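# Fit the head gasket matching the highest piston protrusion

## Task

Determine which piston stands highest above the block's deck and by how much, then lay the matching head gasket flat on the deck with both dowels passing through it: a protrusion from 0.91 to 1.00 mm calls for the gasket with a single hole in its lip, above 1.00 up to 1.10 mm the one with two holes, above 1.10 up to 1.20 mm the one with three holes. The indicator and the unused gaskets must not be left on the deck.

## Robot and tools

Robot: two arms, left_arm (left hand) and right_arm (right hand, the left one mirrored). Base poses in the scene frame: left_arm at (+0.048, +0.248, +0.042) m, quat_wxyz (+1.000, 0, 0, +0.023); right_arm at (+0.002, -0.355, +0.038) m, quat_wxyz (+1.000, 0, 0, -0.023). A camera stand sits behind the arms.

Frames. Scene frame: origin at table height between the arms, +z up, +x out over the table, +y toward left_arm. Fixed cameras and the table use it. Each arm's reported hand position (m), end_effector_quat_wxyz, velocities and wrist-camera poses use that arm's own base frame. Motion offsets are along the axes of the arm's current Hand target. Hand point: 0.05 m in front of the palm, 0.15 m out from the wrist face; its +z runs along straight fingers, +y out of the palm, +x across the palm away from the thumb on the right hand (toward the thumb on the left hand). Straight fingertips extend 0.06-0.07 m past it along +z and lie 0.06 m behind it along -y. A wrist bracket on the little-finger side can strike things.

Row layout (28 numbers, each -1 to 1, always for both arms): left dx, dy, dz, rx, ry, rz; left little, ring, middle, index, thumb_bend, thumb_turn, force_limit, speed; then the same 14 for the right arm. dx..dz and rx..rz are an offset from the Hand target held when the action or move began, not an absolute pose; 1.0 equals 0.6 m or 180 degrees; rx, ry, rz form one rotation vector. Sending the same offset again moves further. Six zeros re-request the current Hand target. Finger numbers are absolute targets: -1 straight/open, +1 curled/closed; thumb_turn -1 beside the palm, +1 opposite the fingers. force_limit maps -1..+1 to about 0..10 N fingertip force (15 N for the two thumb motors); speed rises from near zero at -1 to full at +0.48 and above. Hand numbers are never 'no change': to keep a hand as it is, repeat its last sent eight values (or, if none sent yet, its hand_measured six plus hand_force_limit and hand_speed). A grip with the thumb turned in closes on items roughly 0.035-0.065 m thick, handles down to 0.025 m. For gentle grips close at speed -0.94 or below.

execute_actions: argument actions = list of actions; each action is a list of up to 15 rows, one per 1/30 s step; a short list repeats its final row to fill 15 steps. Every row counts from the start-of-action target. cameras: names, ["all"] or []; default shows all only when actions is empty.

move: target = one 28-number row, or up to 15 rows, all offsets from the same starting Hand targets. speed in m/s (0.002 to 4.3, default 0.25; rotation capped at twice that in rad/s), one value or one per target. blend in m rounds corners (0 = stop at each). blocking=false returns early while motion continues. Paths are straight, do not avoid obstacles or the other arm, and lag or overshoot more when fast. Avoid routing a hand close to its own base. Result adds a 'move:' line: done, off_target, moving, held or fault, plus limits (paced = pose clipped, held = steps withheld).

wait: seconds 0 to 10; arms keep their last command; a running move continues. stop: brakes a running move. zoom_image: camera plus region [x0, y0, x1, y1] in pixels, at most 504 square, on the latest image of that camera. show_instructions: shows the reference pages (e.g. the measuring sheet). finished_scene: scene (1 or 2) ends the scene irreversibly; the goal must hold with the robot hands-off.

Cameras: cam_head_left, cam_head_right, cam_high, cam_low (504x504), cam_left_wrist, cam_right_wrist (616x616 fisheye). Calibrations are approximate; wrist views can lag while moving.

Results: Hand target is the last commanded pose after clipping; the hand often rests 1-3 cm (sometimes 5 cm) short, usually low, with no contact; send the remaining gap as an offset. Orientation commands are clipped to within 40 degrees of the measured one. hand_measured, hand_stopped_by (moving, target, force, stalled, fault) and hand_load_n follow the little..thumb_turn order; a lost grip shows as load falling near 0. Joint torques include arm weight and offsets; values 3 and 4 wrap at ±28 N m. Motor temperatures: a MOTOR HOT line appears at 85 °C; at 100 °C the arm drops for 30-60 s.

Avoid: dropping parts or releasing them while moving, fast impacts with fixed or heavy items, pushing a blocked arm onward (it keeps pressing until commanded back past the hand point), excessive finger loads, any contact between the two arms or one hand squeezing the other's fingers, and anything leaving the table. Loose objects may occasionally get nudged.

Each tool is called after ">>>" as name(argument=value, ...), one argument or row to a line, values as JSON.

Reference images:

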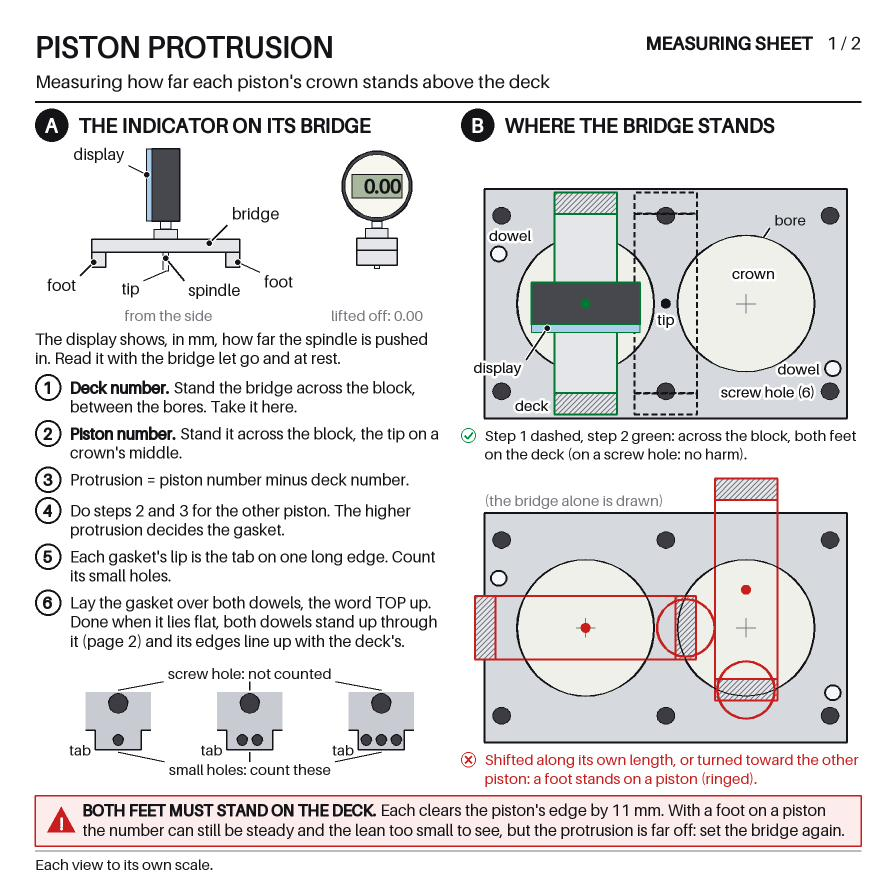

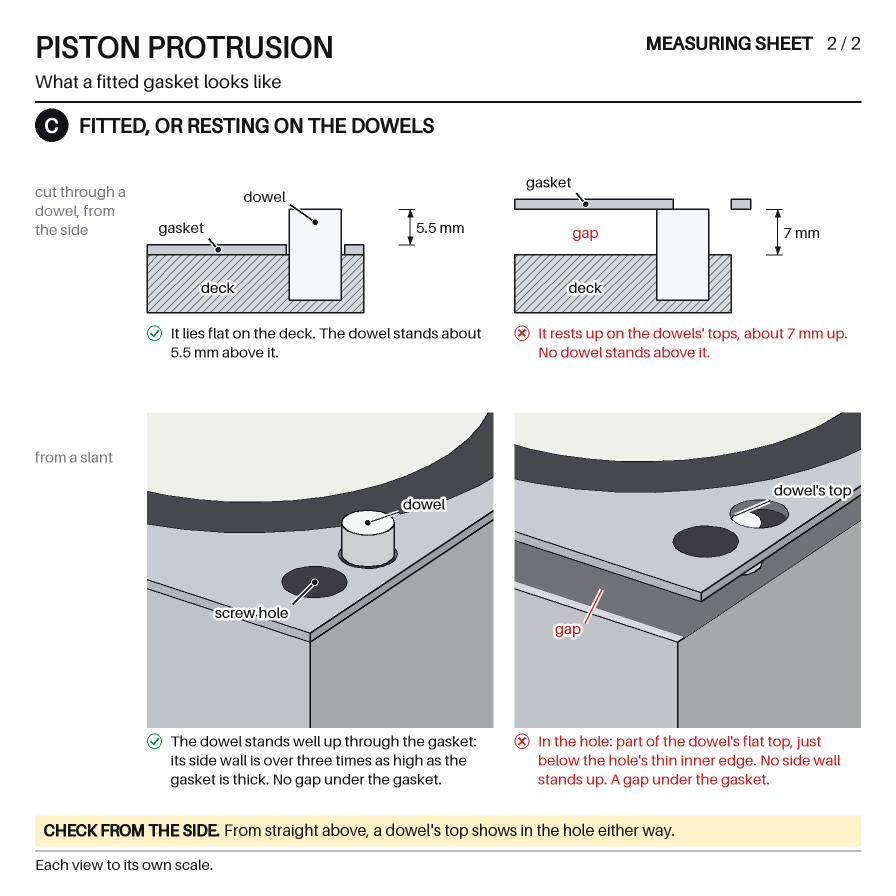

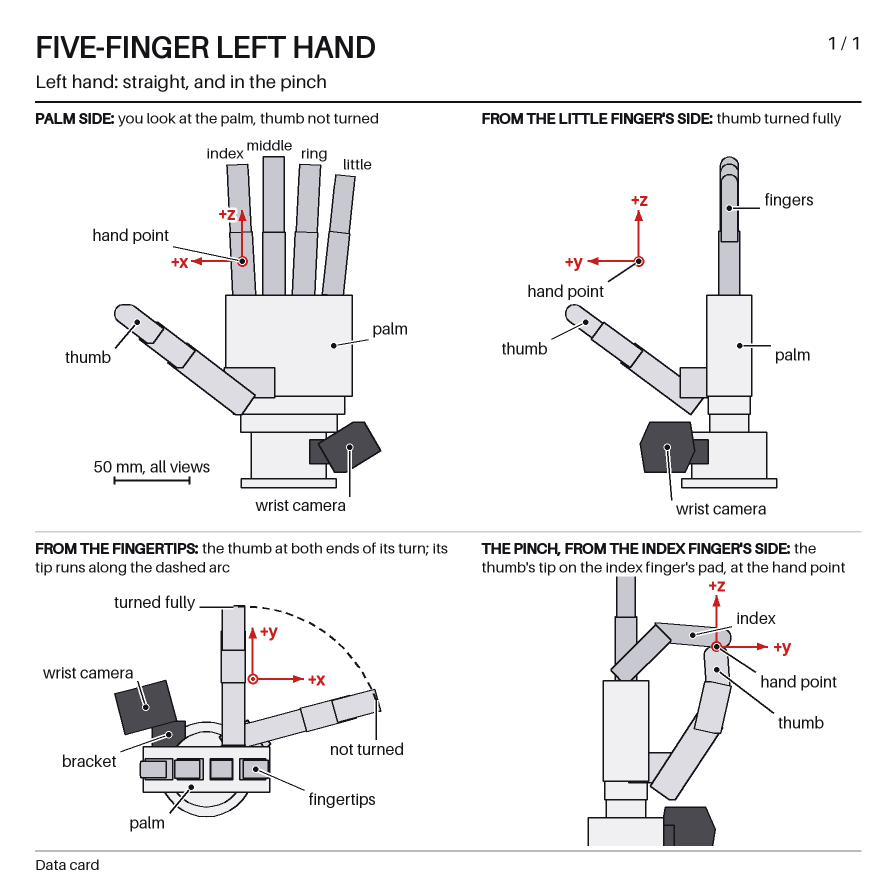

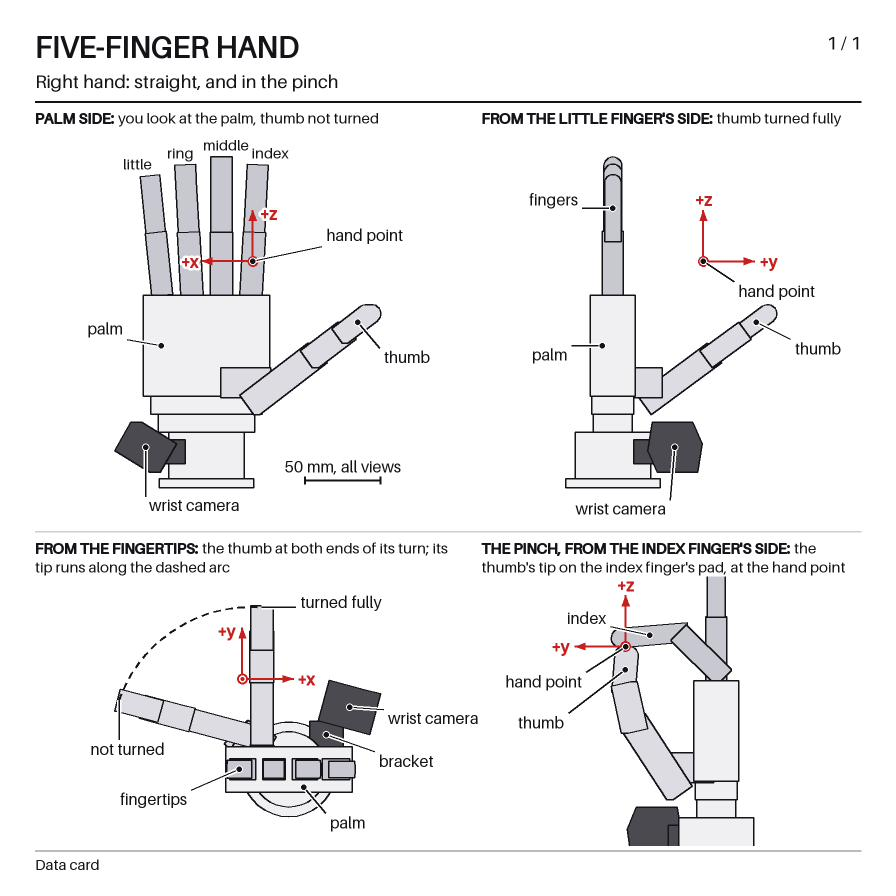

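## Session

>>> execute_actions(
  actions=[],
)

Scene clock: 0.00 s.
left_arm: end_effector_position=(+0.3653, -0.3469, +0.0967) hand_measured=(-1.000, -1.000, -1.000, -1.000, -1.000, -1.000) hand_load_n=(+0.0, +0.0, +0.0, +0.0, +0.0, +0.0) hand_stopped_by=(target, target, target, target, target, target) hand_force_limit=0.00 hand_speed=-0.80 end_effector_quat_wxyz=(+0.356, +0.201, +0.886, +0.220) | right_arm: end_effector_position=(+0.2449, -0.1604, +0.2584) hand_measured=(-1.000, -1.000, -1.000, -1.000, -1.000, -1.000) hand_load_n=(+0.0, +0.0, +0.0, +0.0, +0.0, +0.0) hand_stopped_by=(target, target, target, target, target, target) hand_force_limit=0.00 hand_speed=-0.80 end_effector_quat_wxyz=(-0.019, +0.707, -0.707, -0.005)
Joint positions: left_arm=[-1.099 1.815 1.261 -0.854 -0.851 0.993] | right_arm=[-0.579 1.282 1.318 -1.609 -0.039 -0.58]
Joint velocities: within noise
Joint torques (N m): no reading
Motor temperatures (°C): left_arm=[36 30 31 31 30 29] | right_arm=[38 29 31 28 25 36]
Heat: left arm: hottest waist 36 °C; right arm: hottest waist 38 °C.
Hand target: left_arm +0.3690, -0.3542, +0.1021; +0.361, +0.197, +0.886, +0.213 | right_arm +0.2503, -0.1639, +0.2669; -0.022, +0.707, -0.707, +0.008

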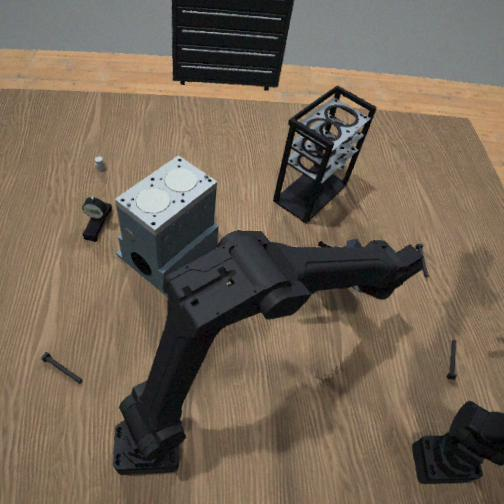

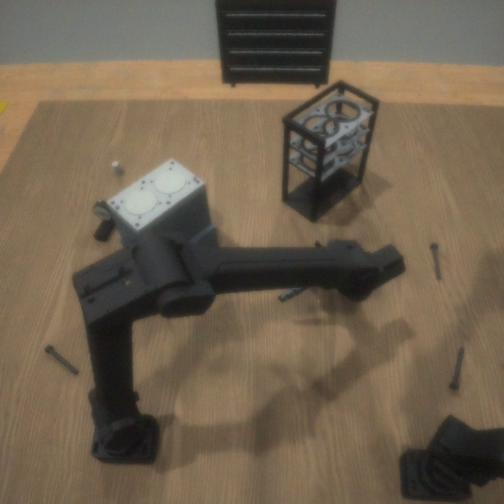

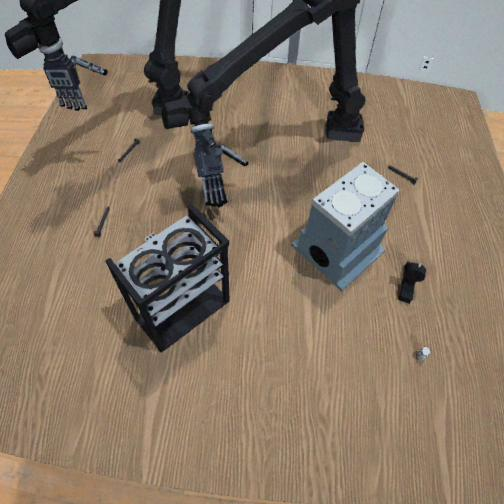

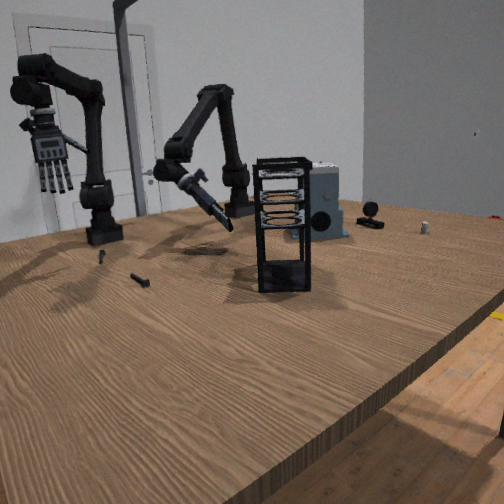

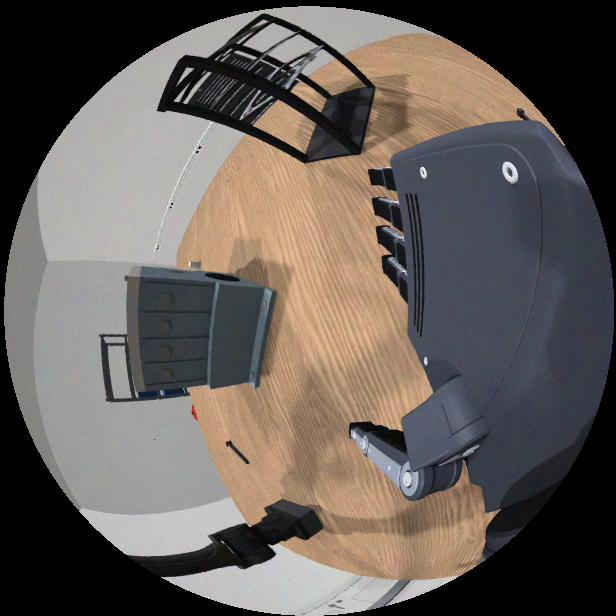

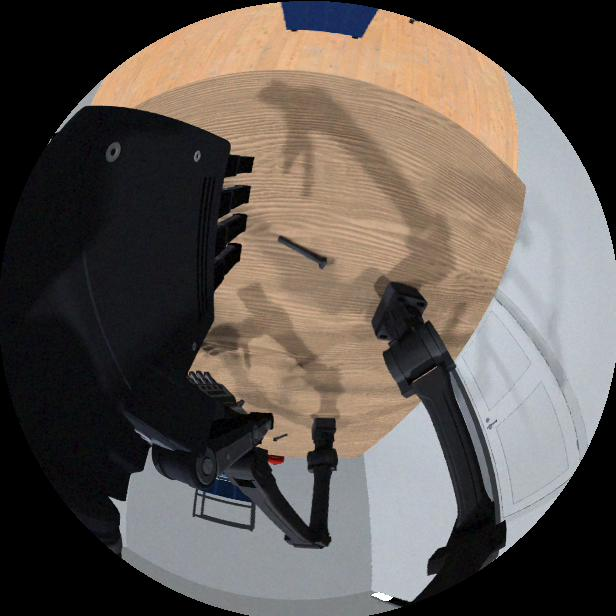

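>>> zoom_image(
  camera="cam_head_left",
  region=[80, 80, 400, 300],
)

>>> zoom_image(
  camera="cam_high",
  region=[280, 140, 450, 380],
)

>>> zoom_image(
  camera="cam_high",
  region=[90, 190, 260, 360],
)

>>> zoom_image(
  camera="cam_low",
  region=[230, 140, 450, 310],
)

Scaled by 1.575 from the camera's 504x504 image, which has a finer 720x720 frame.

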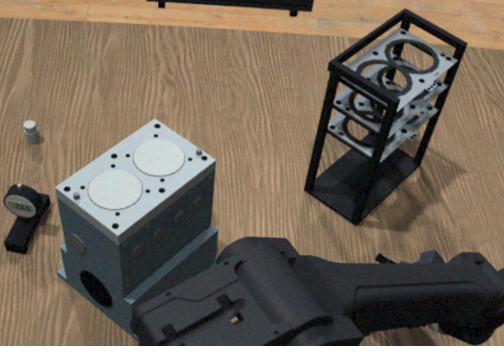

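Scaled by 2.100 from the camera's 504x504 image, which has a finer 720x720 frame.

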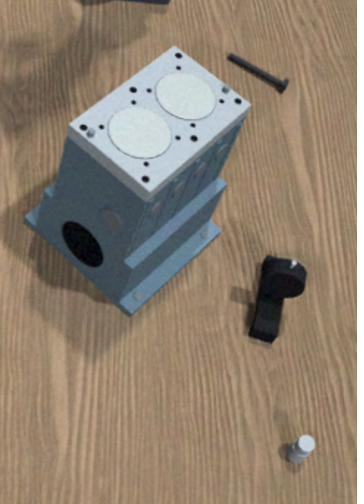

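Scaled by 2.965 from the camera's 504x504 image, which has a finer 720x720 frame.

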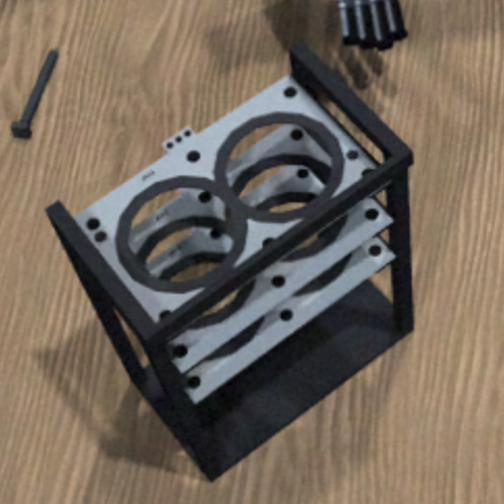

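Scaled by 2.291 from the camera's 504x504 image, which has a finer 720x720 frame.

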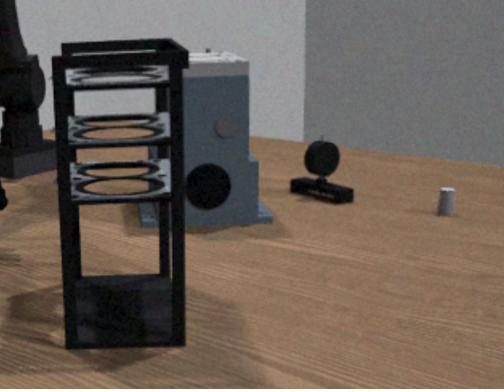

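>>> zoom_image(
  camera="cam_head_left",
  region=[260, 70, 400, 230],
)

>>> zoom_image(
  camera="cam_head_left",
  region=[70, 130, 250, 300],
)

>>> zoom_image(
  camera="cam_head_right",
  region=[260, 70, 400, 230],
)

>>> zoom_image(
  camera="cam_head_right",
  region=[80, 130, 240, 270],
)

>>> zoom_image(
  camera="cam_low",
  region=[240, 140, 340, 310],
)

Scaled by 3.150 from the camera's 504x504 image, which has a finer 720x720 frame.

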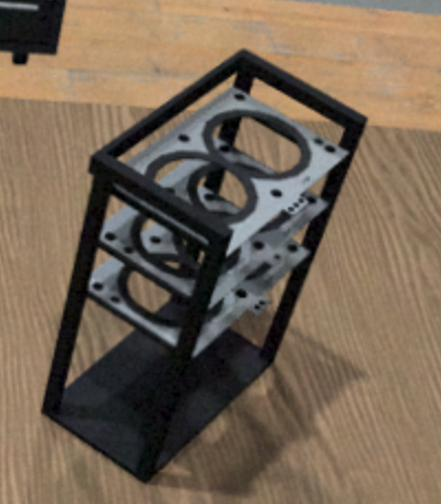

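Scaled by 2.800 from the camera's 504x504 image, which has a finer 720x720 frame.

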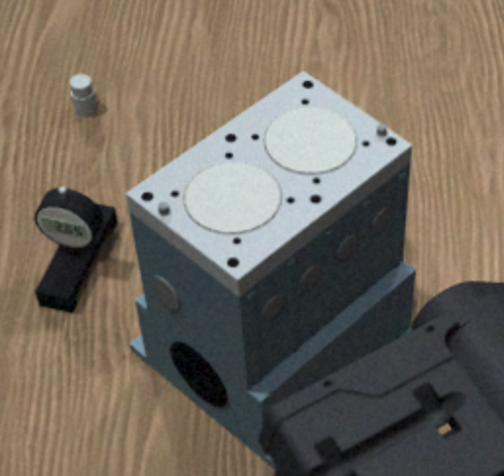

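Scaled by 3.150 from the camera's 504x504 image, which has a finer 720x720 frame.

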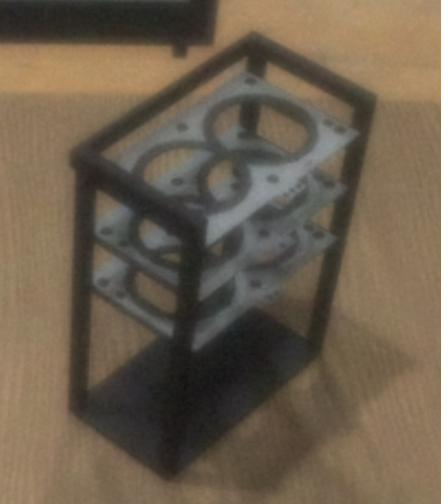

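Scaled by 3.150 from the camera's 504x504 image, which has a finer 720x720 frame.

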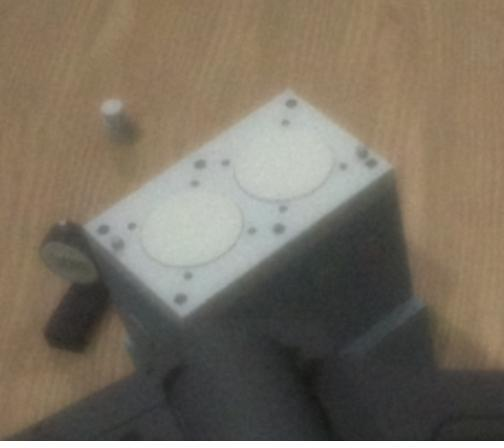

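Scaled by 2.965 from the camera's 504x504 image, which has a finer 720x720 frame.

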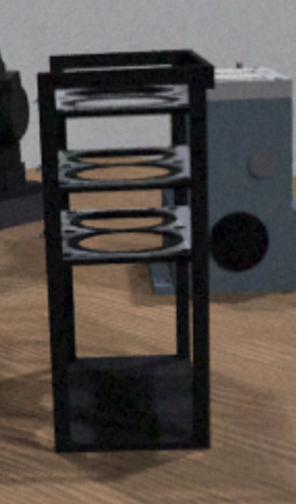

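>>> zoom_image(
  camera="cam_head_left",
  region=[70, 180, 130, 250],
)

>>> zoom_image(
  camera="cam_high",
  region=[390, 250, 440, 310],
)

>>> zoom_image(
  camera="cam_low",
  region=[340, 190, 400, 240],
)

>>> zoom_image(
  camera="cam_left_wrist",
  region=[120, 0, 420, 240],
)

Scaled by 7.200 from the camera's 504x504 image, which has a finer 720x720 frame.

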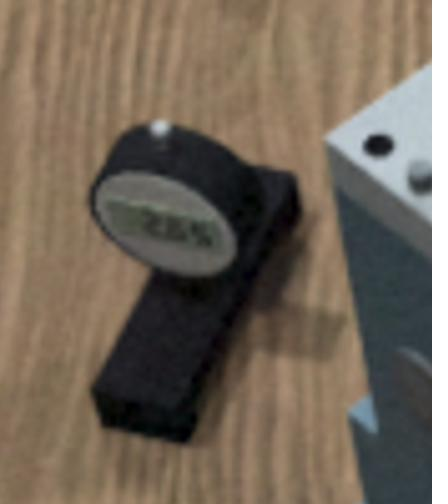

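Scaled by 8.400 from the camera's 504x504 image, which has a finer 720x720 frame.

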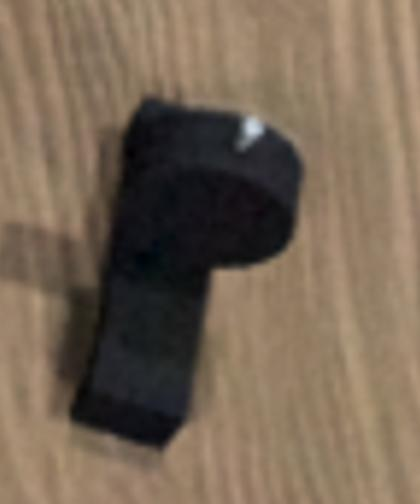

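Scaled by 8.400 from the camera's 504x504 image, which has a finer 720x720 frame.

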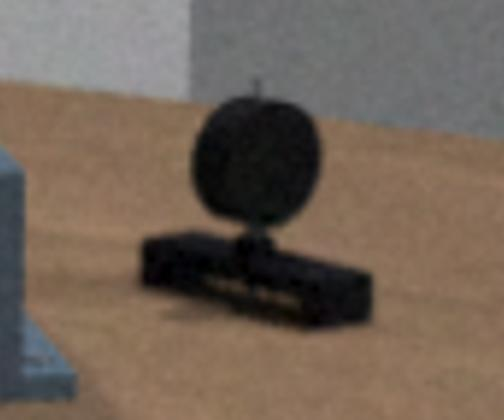

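Scaled by 1.680 from the camera's 616x616 image, which has a finer 880x880 frame.

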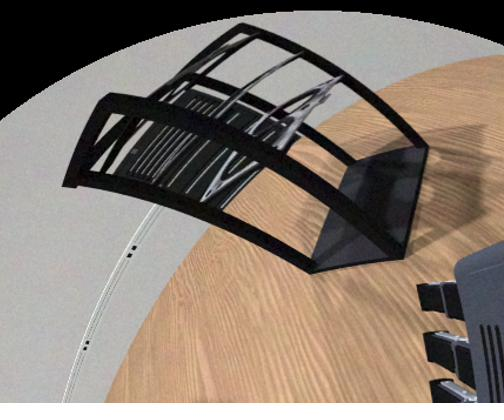

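>>> move(
  target=[-0.041,0.507,-0.345,-0.081,0.314,-0.593,-1,-1,-1,-1,-1,-1,0,-0.8, 0,0,0,0,0,0,-1,-1,-1,-1,-1,-1,0,-0.8],
  speed=0.25,
  cameras=["all"],
)

Scene clock: 19.83 s.
left_arm: end_effector_position=(+0.2906, -0.1642, +0.3855) hand_measured=(-1.000, -1.000, -1.000, -1.000, -1.000, -1.000) hand_load_n=(+0.0, +0.0, +0.0, +0.0, +0.0, +0.0) hand_stopped_by=(target, target, target, target, target, target) hand_force_limit=0.00 hand_speed=-0.80 end_effector_quat_wxyz=(-0.038, +0.693, -0.709, +0.126) | right_arm: end_effector_position=(+0.2449, -0.1604, +0.2584) hand_measured=(-1.000, -1.000, -1.000, -1.000, -1.000, -1.000) hand_load_n=(+0.0, +0.0, +0.0, +0.0, +0.0, +0.0) hand_stopped_by=(target, target, target, target, target, target) hand_force_limit=0.00 hand_speed=-0.80 end_effector_quat_wxyz=(-0.019, +0.707, -0.707, -0.005)
Joint positions: left_arm=[-0.343 1.213 1.605 -1.702 0.041 -0.326] | right_arm=[-0.579 1.282 1.318 -1.609 -0.039 -0.58]
Joint torques (N m): left_arm=[2.84 -8.41 13.49 0.27 0.15 -0.15] | right_arm=[-0.67 -8.94 11.41 0.8 0.04 -0.09]
Heat: left arm: hottest waist 35 °C; right arm: hottest waist 38 °C.
Hand target: left_arm +0.2948, -0.1620, +0.4081; +0.000, +0.707, -0.707, +0.000 | right_arm +0.2503, -0.1639, +0.2669; -0.022, +0.707, -0.707, +0.008
Off the commanded pose: left_arm 0.023 m, 15 deg | right_arm 0.011 m, 2 deg.
joint sent to its limit (left arm) — joint 4 (wrist pitch), lower limit. The joint targets are off in orientation, not in position.
move: off_target (left_arm, right_arm)
camera_calibration:
cam_left_wrist: T_world_to_cam=[[0.944838, -0.252814, 0.208247, -0.395309], [-0.326875, -0.768269, 0.550377, -0.241559], [0.0208468, -0.588088, -0.808528, 0.326733], [0, 0, 0, 1]] pos_world=[0.287732, -0.0933743, 0.479444]

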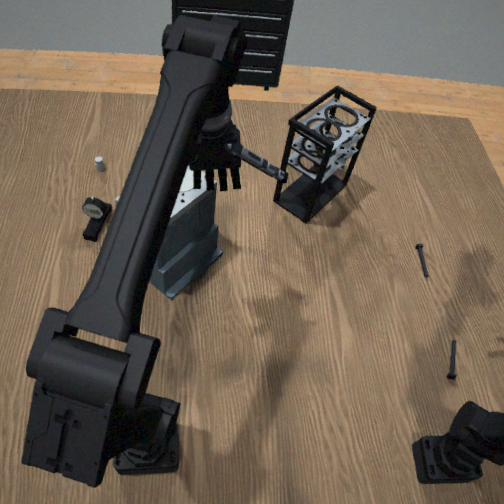

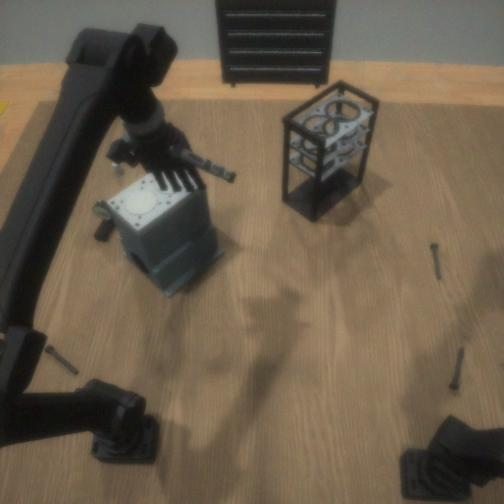

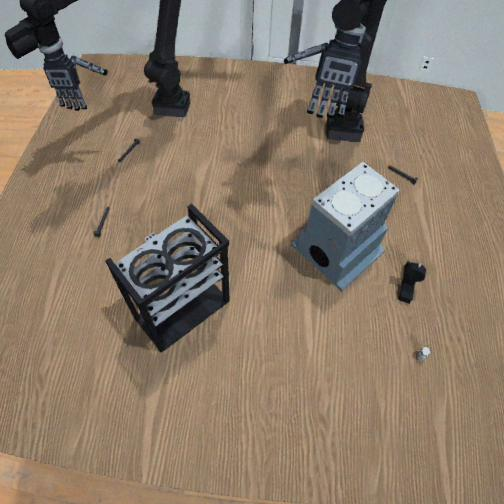

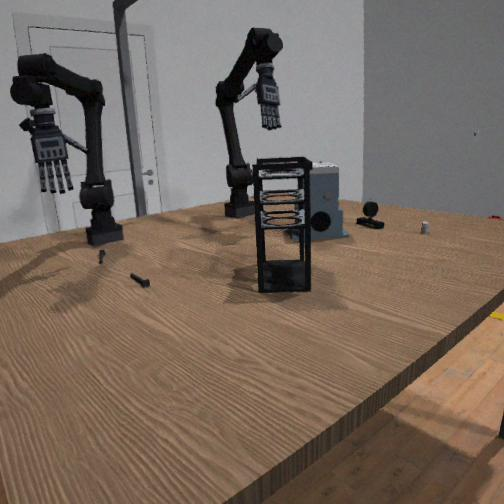

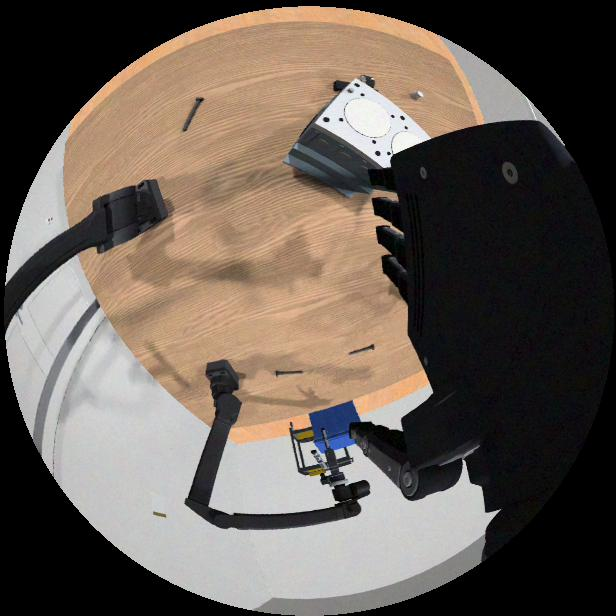

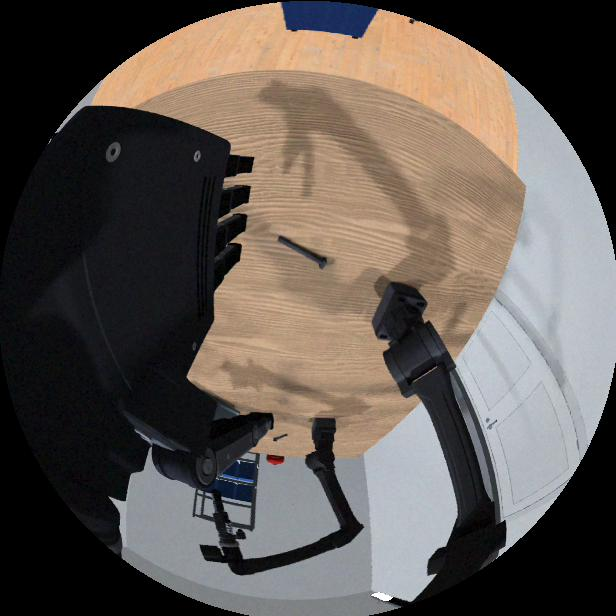

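>>> move(
  target=[0,0,0,0,0,0,-1,-1,-1,-1,-1,-1,0,-0.8, -0.367,-0.682,-0.056,-0.007,0.014,0.43,-1,-1,-1,-1,-1,-1,0,-0.8],
  speed=0.25,
  cameras=["cam_head_right","cam_low","cam_right_wrist"],
)

Scene clock: 27.93 s.
left_arm: end_effector_position=(+0.2906, -0.1643, +0.3855) hand_measured=(-1.000, -1.000, -1.000, -1.000, -1.000, -1.000) hand_load_n=(+0.0, +0.0, +0.0, +0.0, +0.0, +0.0) hand_stopped_by=(target, target, target, target, target, target) hand_force_limit=0.00 hand_speed=-0.80 end_effector_quat_wxyz=(-0.038, +0.693, -0.709, +0.126) | right_arm: end_effector_position=(+0.6474, +0.0524, +0.3120) hand_measured=(-1.000, -1.000, -1.000, -1.000, -1.000, -1.000) hand_load_n=(+0.0, +0.0, +0.0, +0.0, +0.0, +0.0) hand_stopped_by=(target, target, target, target, target, target) hand_force_limit=0.00 hand_speed=-0.80 end_effector_quat_wxyz=(+0.093, -0.102, +0.990, -0.001)
Joint positions: left_arm=[-0.343 1.213 1.605 -1.702 0.042 -0.326] | right_arm=[-0.026 1.916 2.201 -1.67 -0.022 1.342]
Joint torques (N m): left_arm=[2.84 -8.53 13.48 0.25 0.15 -0.12] | right_arm=[-0.38 -17.44 13.82 0.7 -0.08 -0.02]
Heat: left arm: hottest waist 35 °C; right arm: hottest waist 38 °C.
Hand target: left_arm +0.2948, -0.1620, +0.4081; +0.000, +0.707, -0.707, +0.001 | right_arm +0.6575, +0.0559, +0.3220; +0.001, -0.110, +0.994, +0.000
Off the commanded pose: left_arm 0.023 m, 15 deg | right_arm 0.015 m, 11 deg.
joint sent to its limit (left arm) — joint 4 (wrist pitch), lower limit. The joint targets are off in orientation, not in position.
joint sent to its limit (right arm) — joint 4 (wrist pitch), lower limit. The joint targets are off in orientation, not in position.
move: off_target (left_arm, right_arm)
camera_calibration:
cam_right_wrist: T_world_to_cam=[[-0.419878, 0.905807, -0.0567195, 0.244442], [0.645172, 0.341849, 0.683295, -0.654797], [0.638323, 0.250307, -0.727936, -0.0864525], [0, 0, 0, 1]] pos_world=[0.580277, 0.0240641, 0.398352]
Images, in order (width x height): cam_head_right 504x504, cam_low 504x504, cam_right_wrist 616x616.

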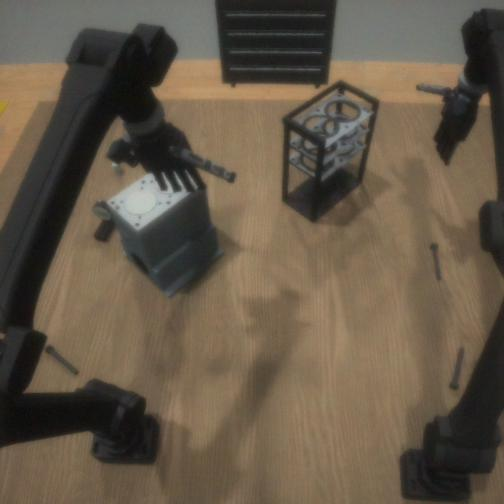

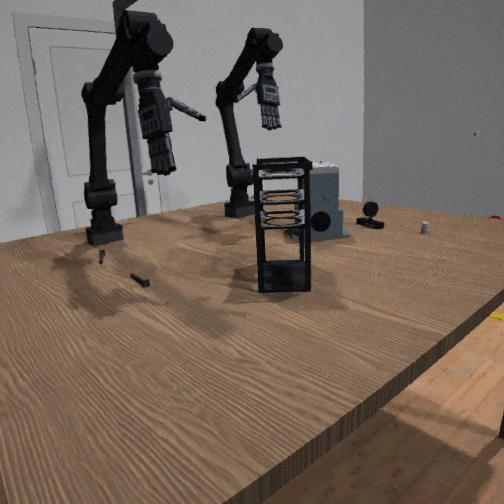

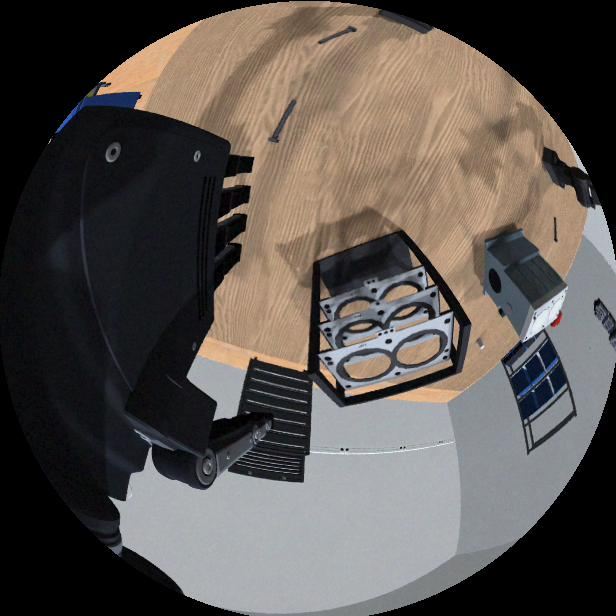

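>>> move(
  target=[
    [-0.492,-0.190,0.0835,0,0,-0.2,1,1,-1,-1,-1,1,0,-0.2, 0,0,0,0,0,0,-1,-1,-1,-1,-1,-1,0,-0.8],
    [-0.5325,-0.4927,0.3335,0,0,-0.384,1,1,-1,-1,-1,1,0,-0.2, 0,0,0,0,0,0,-1,-1,-1,-1,-1,-1,0,-0.8],
  ],
  blend=[0.05, 0],
  cameras=["cam_head_left","cam_high","cam_left_wrist"],
)

Scene clock: 40.73 s.
left_arm: end_effector_position=(+0.5734, +0.1578, +0.2018) hand_measured=(+1.000, +1.000, -1.000, -1.000, -1.000, +1.000) hand_load_n=(+0.0, +0.0, +0.0, +0.0, +0.0, +0.0) hand_stopped_by=(target, target, target, target, target, target) hand_force_limit=0.00 hand_speed=-0.20 end_effector_quat_wxyz=(+0.008, +0.983, -0.182, -0.010) | right_arm: end_effector_position=(+0.6474, +0.0524, +0.3120) hand_measured=(-1.000, -1.000, -1.000, -1.000, -1.000, -1.000) hand_load_n=(+0.0, +0.0, +0.0, +0.0, +0.0, +0.0) hand_stopped_by=(target, target, target, target, target, target) hand_force_limit=0.00 hand_speed=-0.80 end_effector_quat_wxyz=(+0.093, -0.101, +0.991, -0.001)
Joint positions: left_arm=[0.38 1.979 2.027 -1.644 0.003 -0.825] | right_arm=[-0.026 1.916 2.201 -1.67 -0.022 1.343]
Joint torques (N m): left_arm=[1.08 -18.55 14.38 -0.21 -0.05 -0.11] | right_arm=[-0.03 -17.26 13.81 0.64 -0.08 -0.03]
Motor temperatures (°C): left_arm=[35 30 34 31 30 28] | right_arm=[37 31 38 28 25 35]
Heat: left arm: hottest waist 35 °C; right arm: hottest elbow 38 °C.
Hand target: left_arm +0.5909, +0.1572, +0.2082; +0.000, +0.983, -0.182, +0.001 | right_arm +0.6575, +0.0559, +0.3220; +0.001, -0.110, +0.994, +0.000
Off the commanded pose: left_arm 0.019 m, 2 deg | right_arm 0.015 m, 11 deg.
joint sent to its limit (right arm) — joint 4 (wrist pitch), lower limit. The joint targets are off in orientation, not in position.
move: off_target (left_arm, right_arm)
camera_calibration:
cam_left_wrist: T_world_to_cam=[[0.570663, 0.818247, -0.0693926, -0.441369], [0.729918, -0.466708, 0.499404, -0.443885], [0.37625, -0.335642, -0.863586, 0.129174], [0, 0, 0, 1]] pos_world=[0.527271, 0.197341, 0.302602]
Images, in order (width x height): cam_head_left 504x504, cam_high 504x504, cam_left_wrist 616x616.

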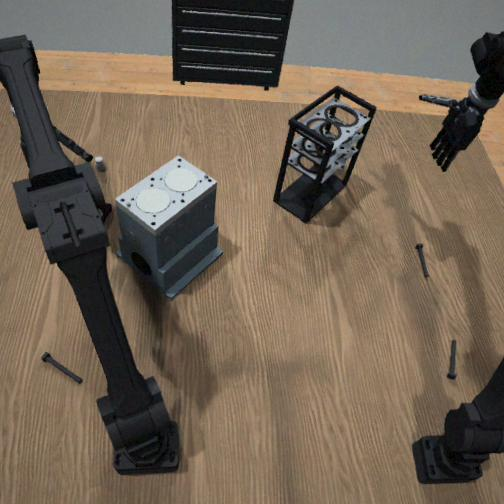

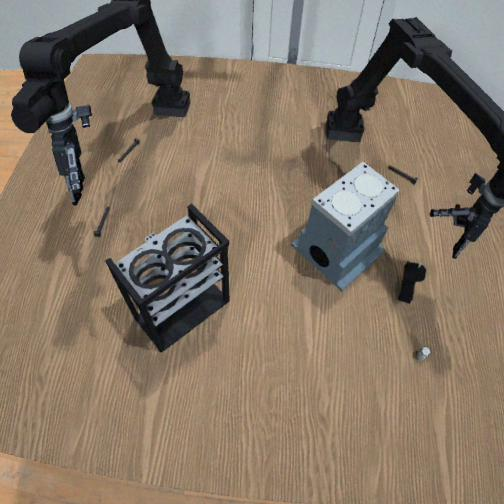

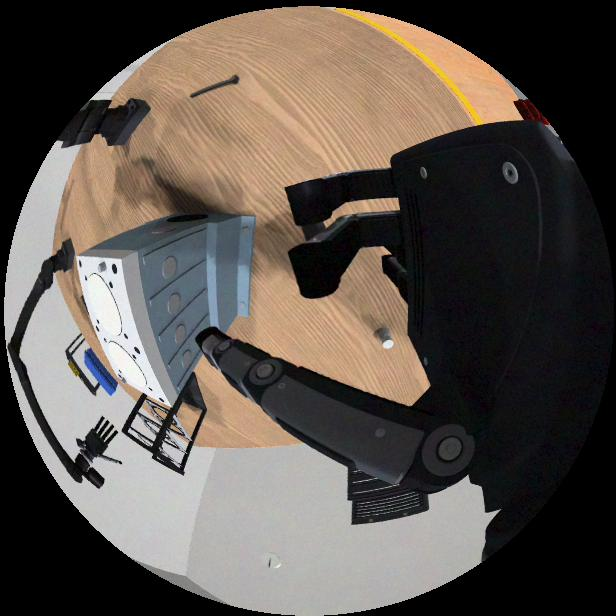

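>>> zoom_image(
  camera="cam_left_wrist",
  region=[200, 130, 450, 380],
)

>>> zoom_image(
  camera="cam_high",
  region=[380, 160, 504, 320],
)

Scaled by 2.016 from the camera's 616x616 image, which has a finer 880x880 frame.

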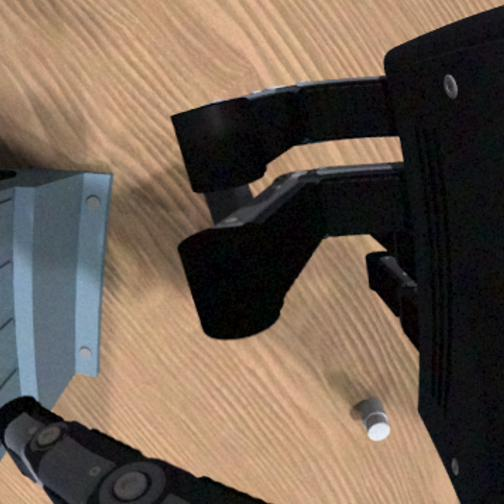

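Scaled by 3.150 from the camera's 504x504 image, which has a finer 720x720 frame.

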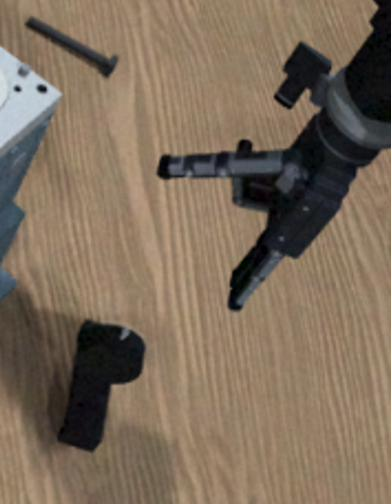

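>>> move(
  target=[0,0,0,0,0,0,-1,-1,-1,-1,-1,1,0,0.2, 0,0,0,0,0,0,-1,-1,-1,-1,-1,-1,0,-0.8],
  cameras=["cam_left_wrist"],
)

>>> zoom_image(
  camera="cam_left_wrist",
  region=[200, 130, 450, 380],
)

Scene clock: 42.00 s.
left_arm: end_effector_position=(+0.5735, +0.1579, +0.2018) hand_measured=(-1.000, -1.000, -1.000, -1.000, -1.000, +1.000) hand_load_n=(+0.0, +0.0, +0.0, +0.0, +0.0, +0.0) hand_stopped_by=(target, target, target, target, target, target) hand_force_limit=0.00 hand_speed=0.20 end_effector_quat_wxyz=(+0.008, +0.983, -0.181, -0.010) | right_arm: end_effector_position=(+0.6474, +0.0524, +0.3120) hand_measured=(-1.000, -1.000, -1.000, -1.000, -1.000, -1.000) hand_load_n=(+0.0, +0.0, +0.0, +0.0, +0.0, +0.0) hand_stopped_by=(target, target, target, target, target, target) hand_force_limit=0.00 hand_speed=-0.80 end_effector_quat_wxyz=(+0.093, -0.101, +0.991, -0.001)
Joint positions: left_arm=[0.38 1.979 2.027 -1.644 0.003 -0.826] | right_arm=[-0.026 1.916 2.201 -1.67 -0.022 1.343]
Joint torques (N m): left_arm=[1.03 -18.32 14.43 -0.21 -0.04 -0.11] | right_arm=[-0.09 -17.26 13.81 0.68 -0.07 -0.04]
Heat: left arm: hottest waist 35 °C; right arm: hottest elbow 39 °C.
Hand target: left_arm +0.5909, +0.1572, +0.2082; +0.000, +0.983, -0.182, +0.001 | right_arm +0.6575, +0.0559, +0.3220; +0.001, -0.110, +0.994, +0.000
Off the commanded pose: left_arm 0.019 m, 2 deg | right_arm 0.015 m, 11 deg.
joint sent to its limit (right arm) — joint 4 (wrist pitch), lower limit. The joint targets are off in orientation, not in position.
move: off_target (left_arm, right_arm)
camera_calibration:
cam_left_wrist: T_world_to_cam=[[0.569755, 0.818898, -0.0691807, -0.441001], [0.730468, -0.466055, 0.499209, -0.44429], [0.376559, -0.334961, -0.863716, 0.128883], [0, 0, 0, 1]] pos_world=[0.527269, 0.197242, 0.302603]
Images, in order (width x height): cam_left_wrist 616x616.

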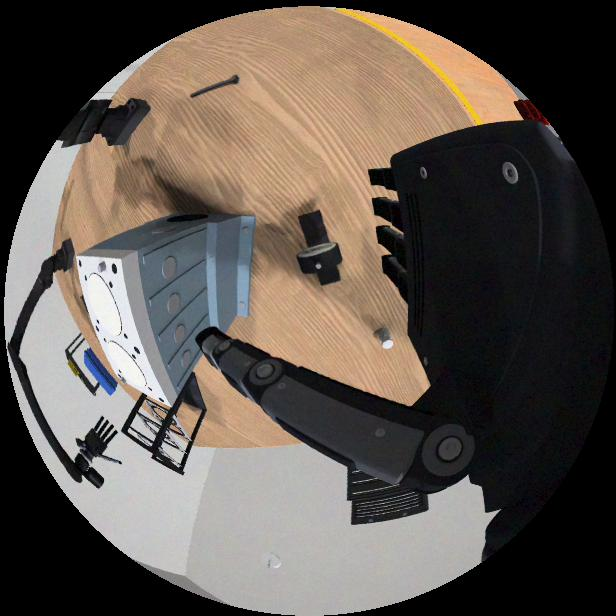

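Scaled by 2.016 from the camera's 616x616 image, which has a finer 880x880 frame.

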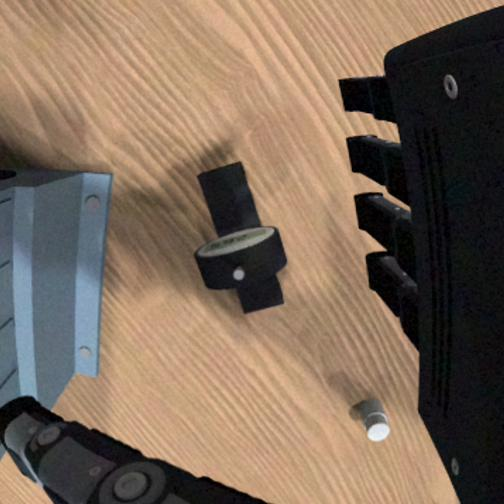

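>>> move(
  target=[
    [0.0517,-0.0083,0.02,0,0,0,-1,-1,-1,-1,-1,1,0,0.2, 0,0,0,0,0,0,-1,-1,-1,-1,-1,-1,0,-0.8],
    [0.0517,-0.0083,0.13,0,0,0,1,1,-1,-1,-1,1,0,0.2, 0,0,0,0,0,0,-1,-1,-1,-1,-1,-1,0,-0.8],
  ],
  speed=0.15,
  cameras=["cam_head_left","cam_high","cam_low","cam_left_wrist"],
)

>>> zoom_image(
  camera="cam_left_wrist",
  region=[200, 130, 450, 380],
)

>>> zoom_image(
  camera="cam_high",
  region=[380, 180, 500, 320],
)

Scene clock: 46.97 s.
left_arm: end_effector_position=(+0.6192, +0.1560, +0.1479) hand_measured=(+1.000, +1.000, -1.000, -1.000, -1.000, +1.000) hand_load_n=(+0.0, +0.0, +0.0, +0.0, +0.0, +0.0) hand_stopped_by=(target, target, target, target, target, target) hand_force_limit=0.00 hand_speed=0.20 end_effector_quat_wxyz=(-0.005, +0.983, -0.183, +0.011) | right_arm: end_effector_position=(+0.6474, +0.0524, +0.3120) hand_measured=(-1.000, -1.000, -1.000, -1.000, -1.000, -1.000) hand_load_n=(+0.0, +0.0, +0.0, +0.0, +0.0, +0.0) hand_stopped_by=(target, target, target, target, target, target) hand_force_limit=0.00 hand_speed=-0.80 end_effector_quat_wxyz=(+0.093, -0.101, +0.991, -0.001)
Joint positions: left_arm=[0.351 2.072 2.037 -1.512 0.002 -0.852] | right_arm=[-0.026 1.916 2.201 -1.67 -0.022 1.343]
Joint torques (N m): left_arm=[1.26 -20.42 8.81 0.57 -0.03 -0.11] | right_arm=[0.09 -17.32 13.81 0.69 -0.07 -0.01]
Heat: left arm: hottest waist 35 °C; right arm: hottest elbow 40 °C.
Hand target: left_arm +0.6218, +0.1508, +0.1302; +0.000, +0.983, -0.181, +0.001 | right_arm +0.6575, +0.0559, +0.3220; +0.001, -0.110, +0.994, +0.000
Off the commanded pose: left_arm 0.019 m, 1 deg | right_arm 0.015 m, 11 deg.
joint sent to its limit (right arm) — joint 4 (wrist pitch), lower limit. The joint targets are off in orientation, not in position.
move: off_target (left_arm, right_arm); target 2's new numbers were sent with left_arm's hand 0.019 m and 1 deg from that target
camera_calibration:
cam_left_wrist: T_world_to_cam=[[0.574165, 0.818259, -0.0280562, -0.478031], [0.705905, -0.477386, 0.523259, -0.438195], [0.414768, -0.320242, -0.851712, 0.0367418], [0, 0, 0, 1]] pos_world=[0.568553, 0.193731, 0.247171]
Images, in order (width x height): cam_head_left 504x504, cam_high 504x504, cam_low 504x504, cam_left_wrist 616x616.

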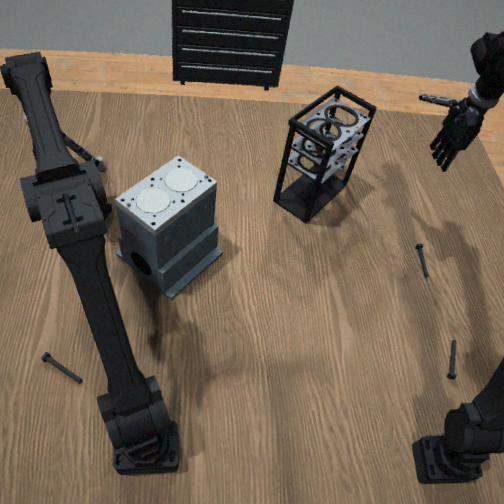

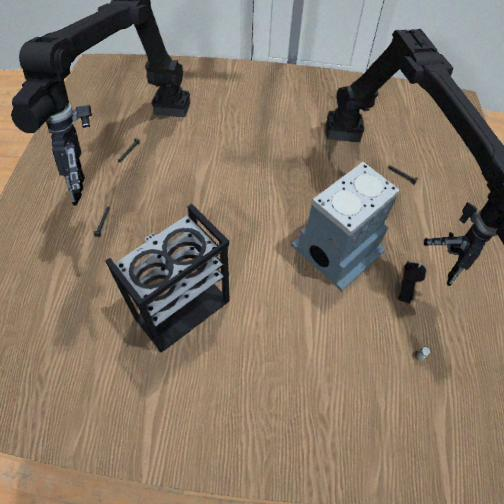

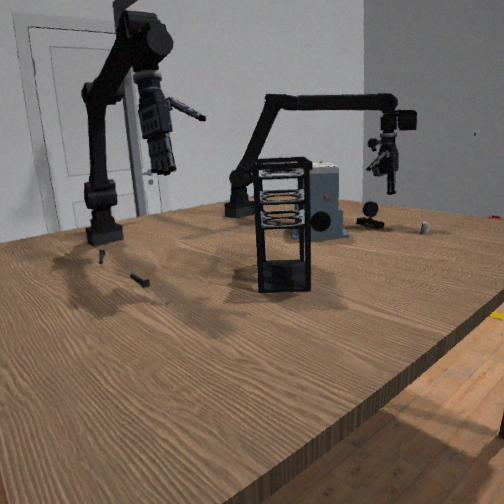

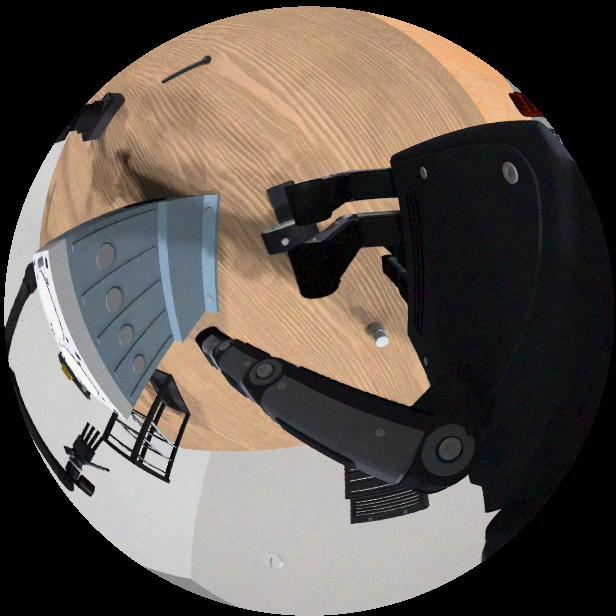

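Scaled by 2.016 from the camera's 616x616 image, which has a finer 880x880 frame.

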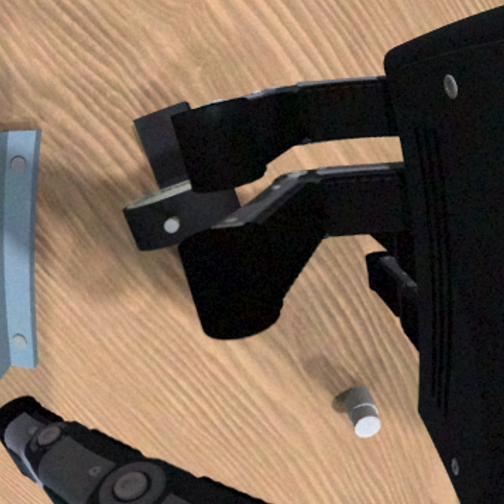

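Scaled by 3.600 from the camera's 504x504 image, which has a finer 720x720 frame.

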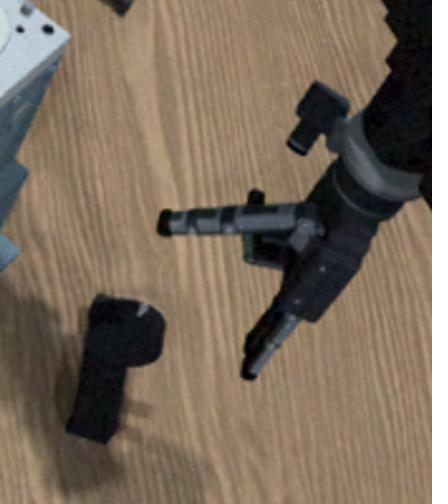

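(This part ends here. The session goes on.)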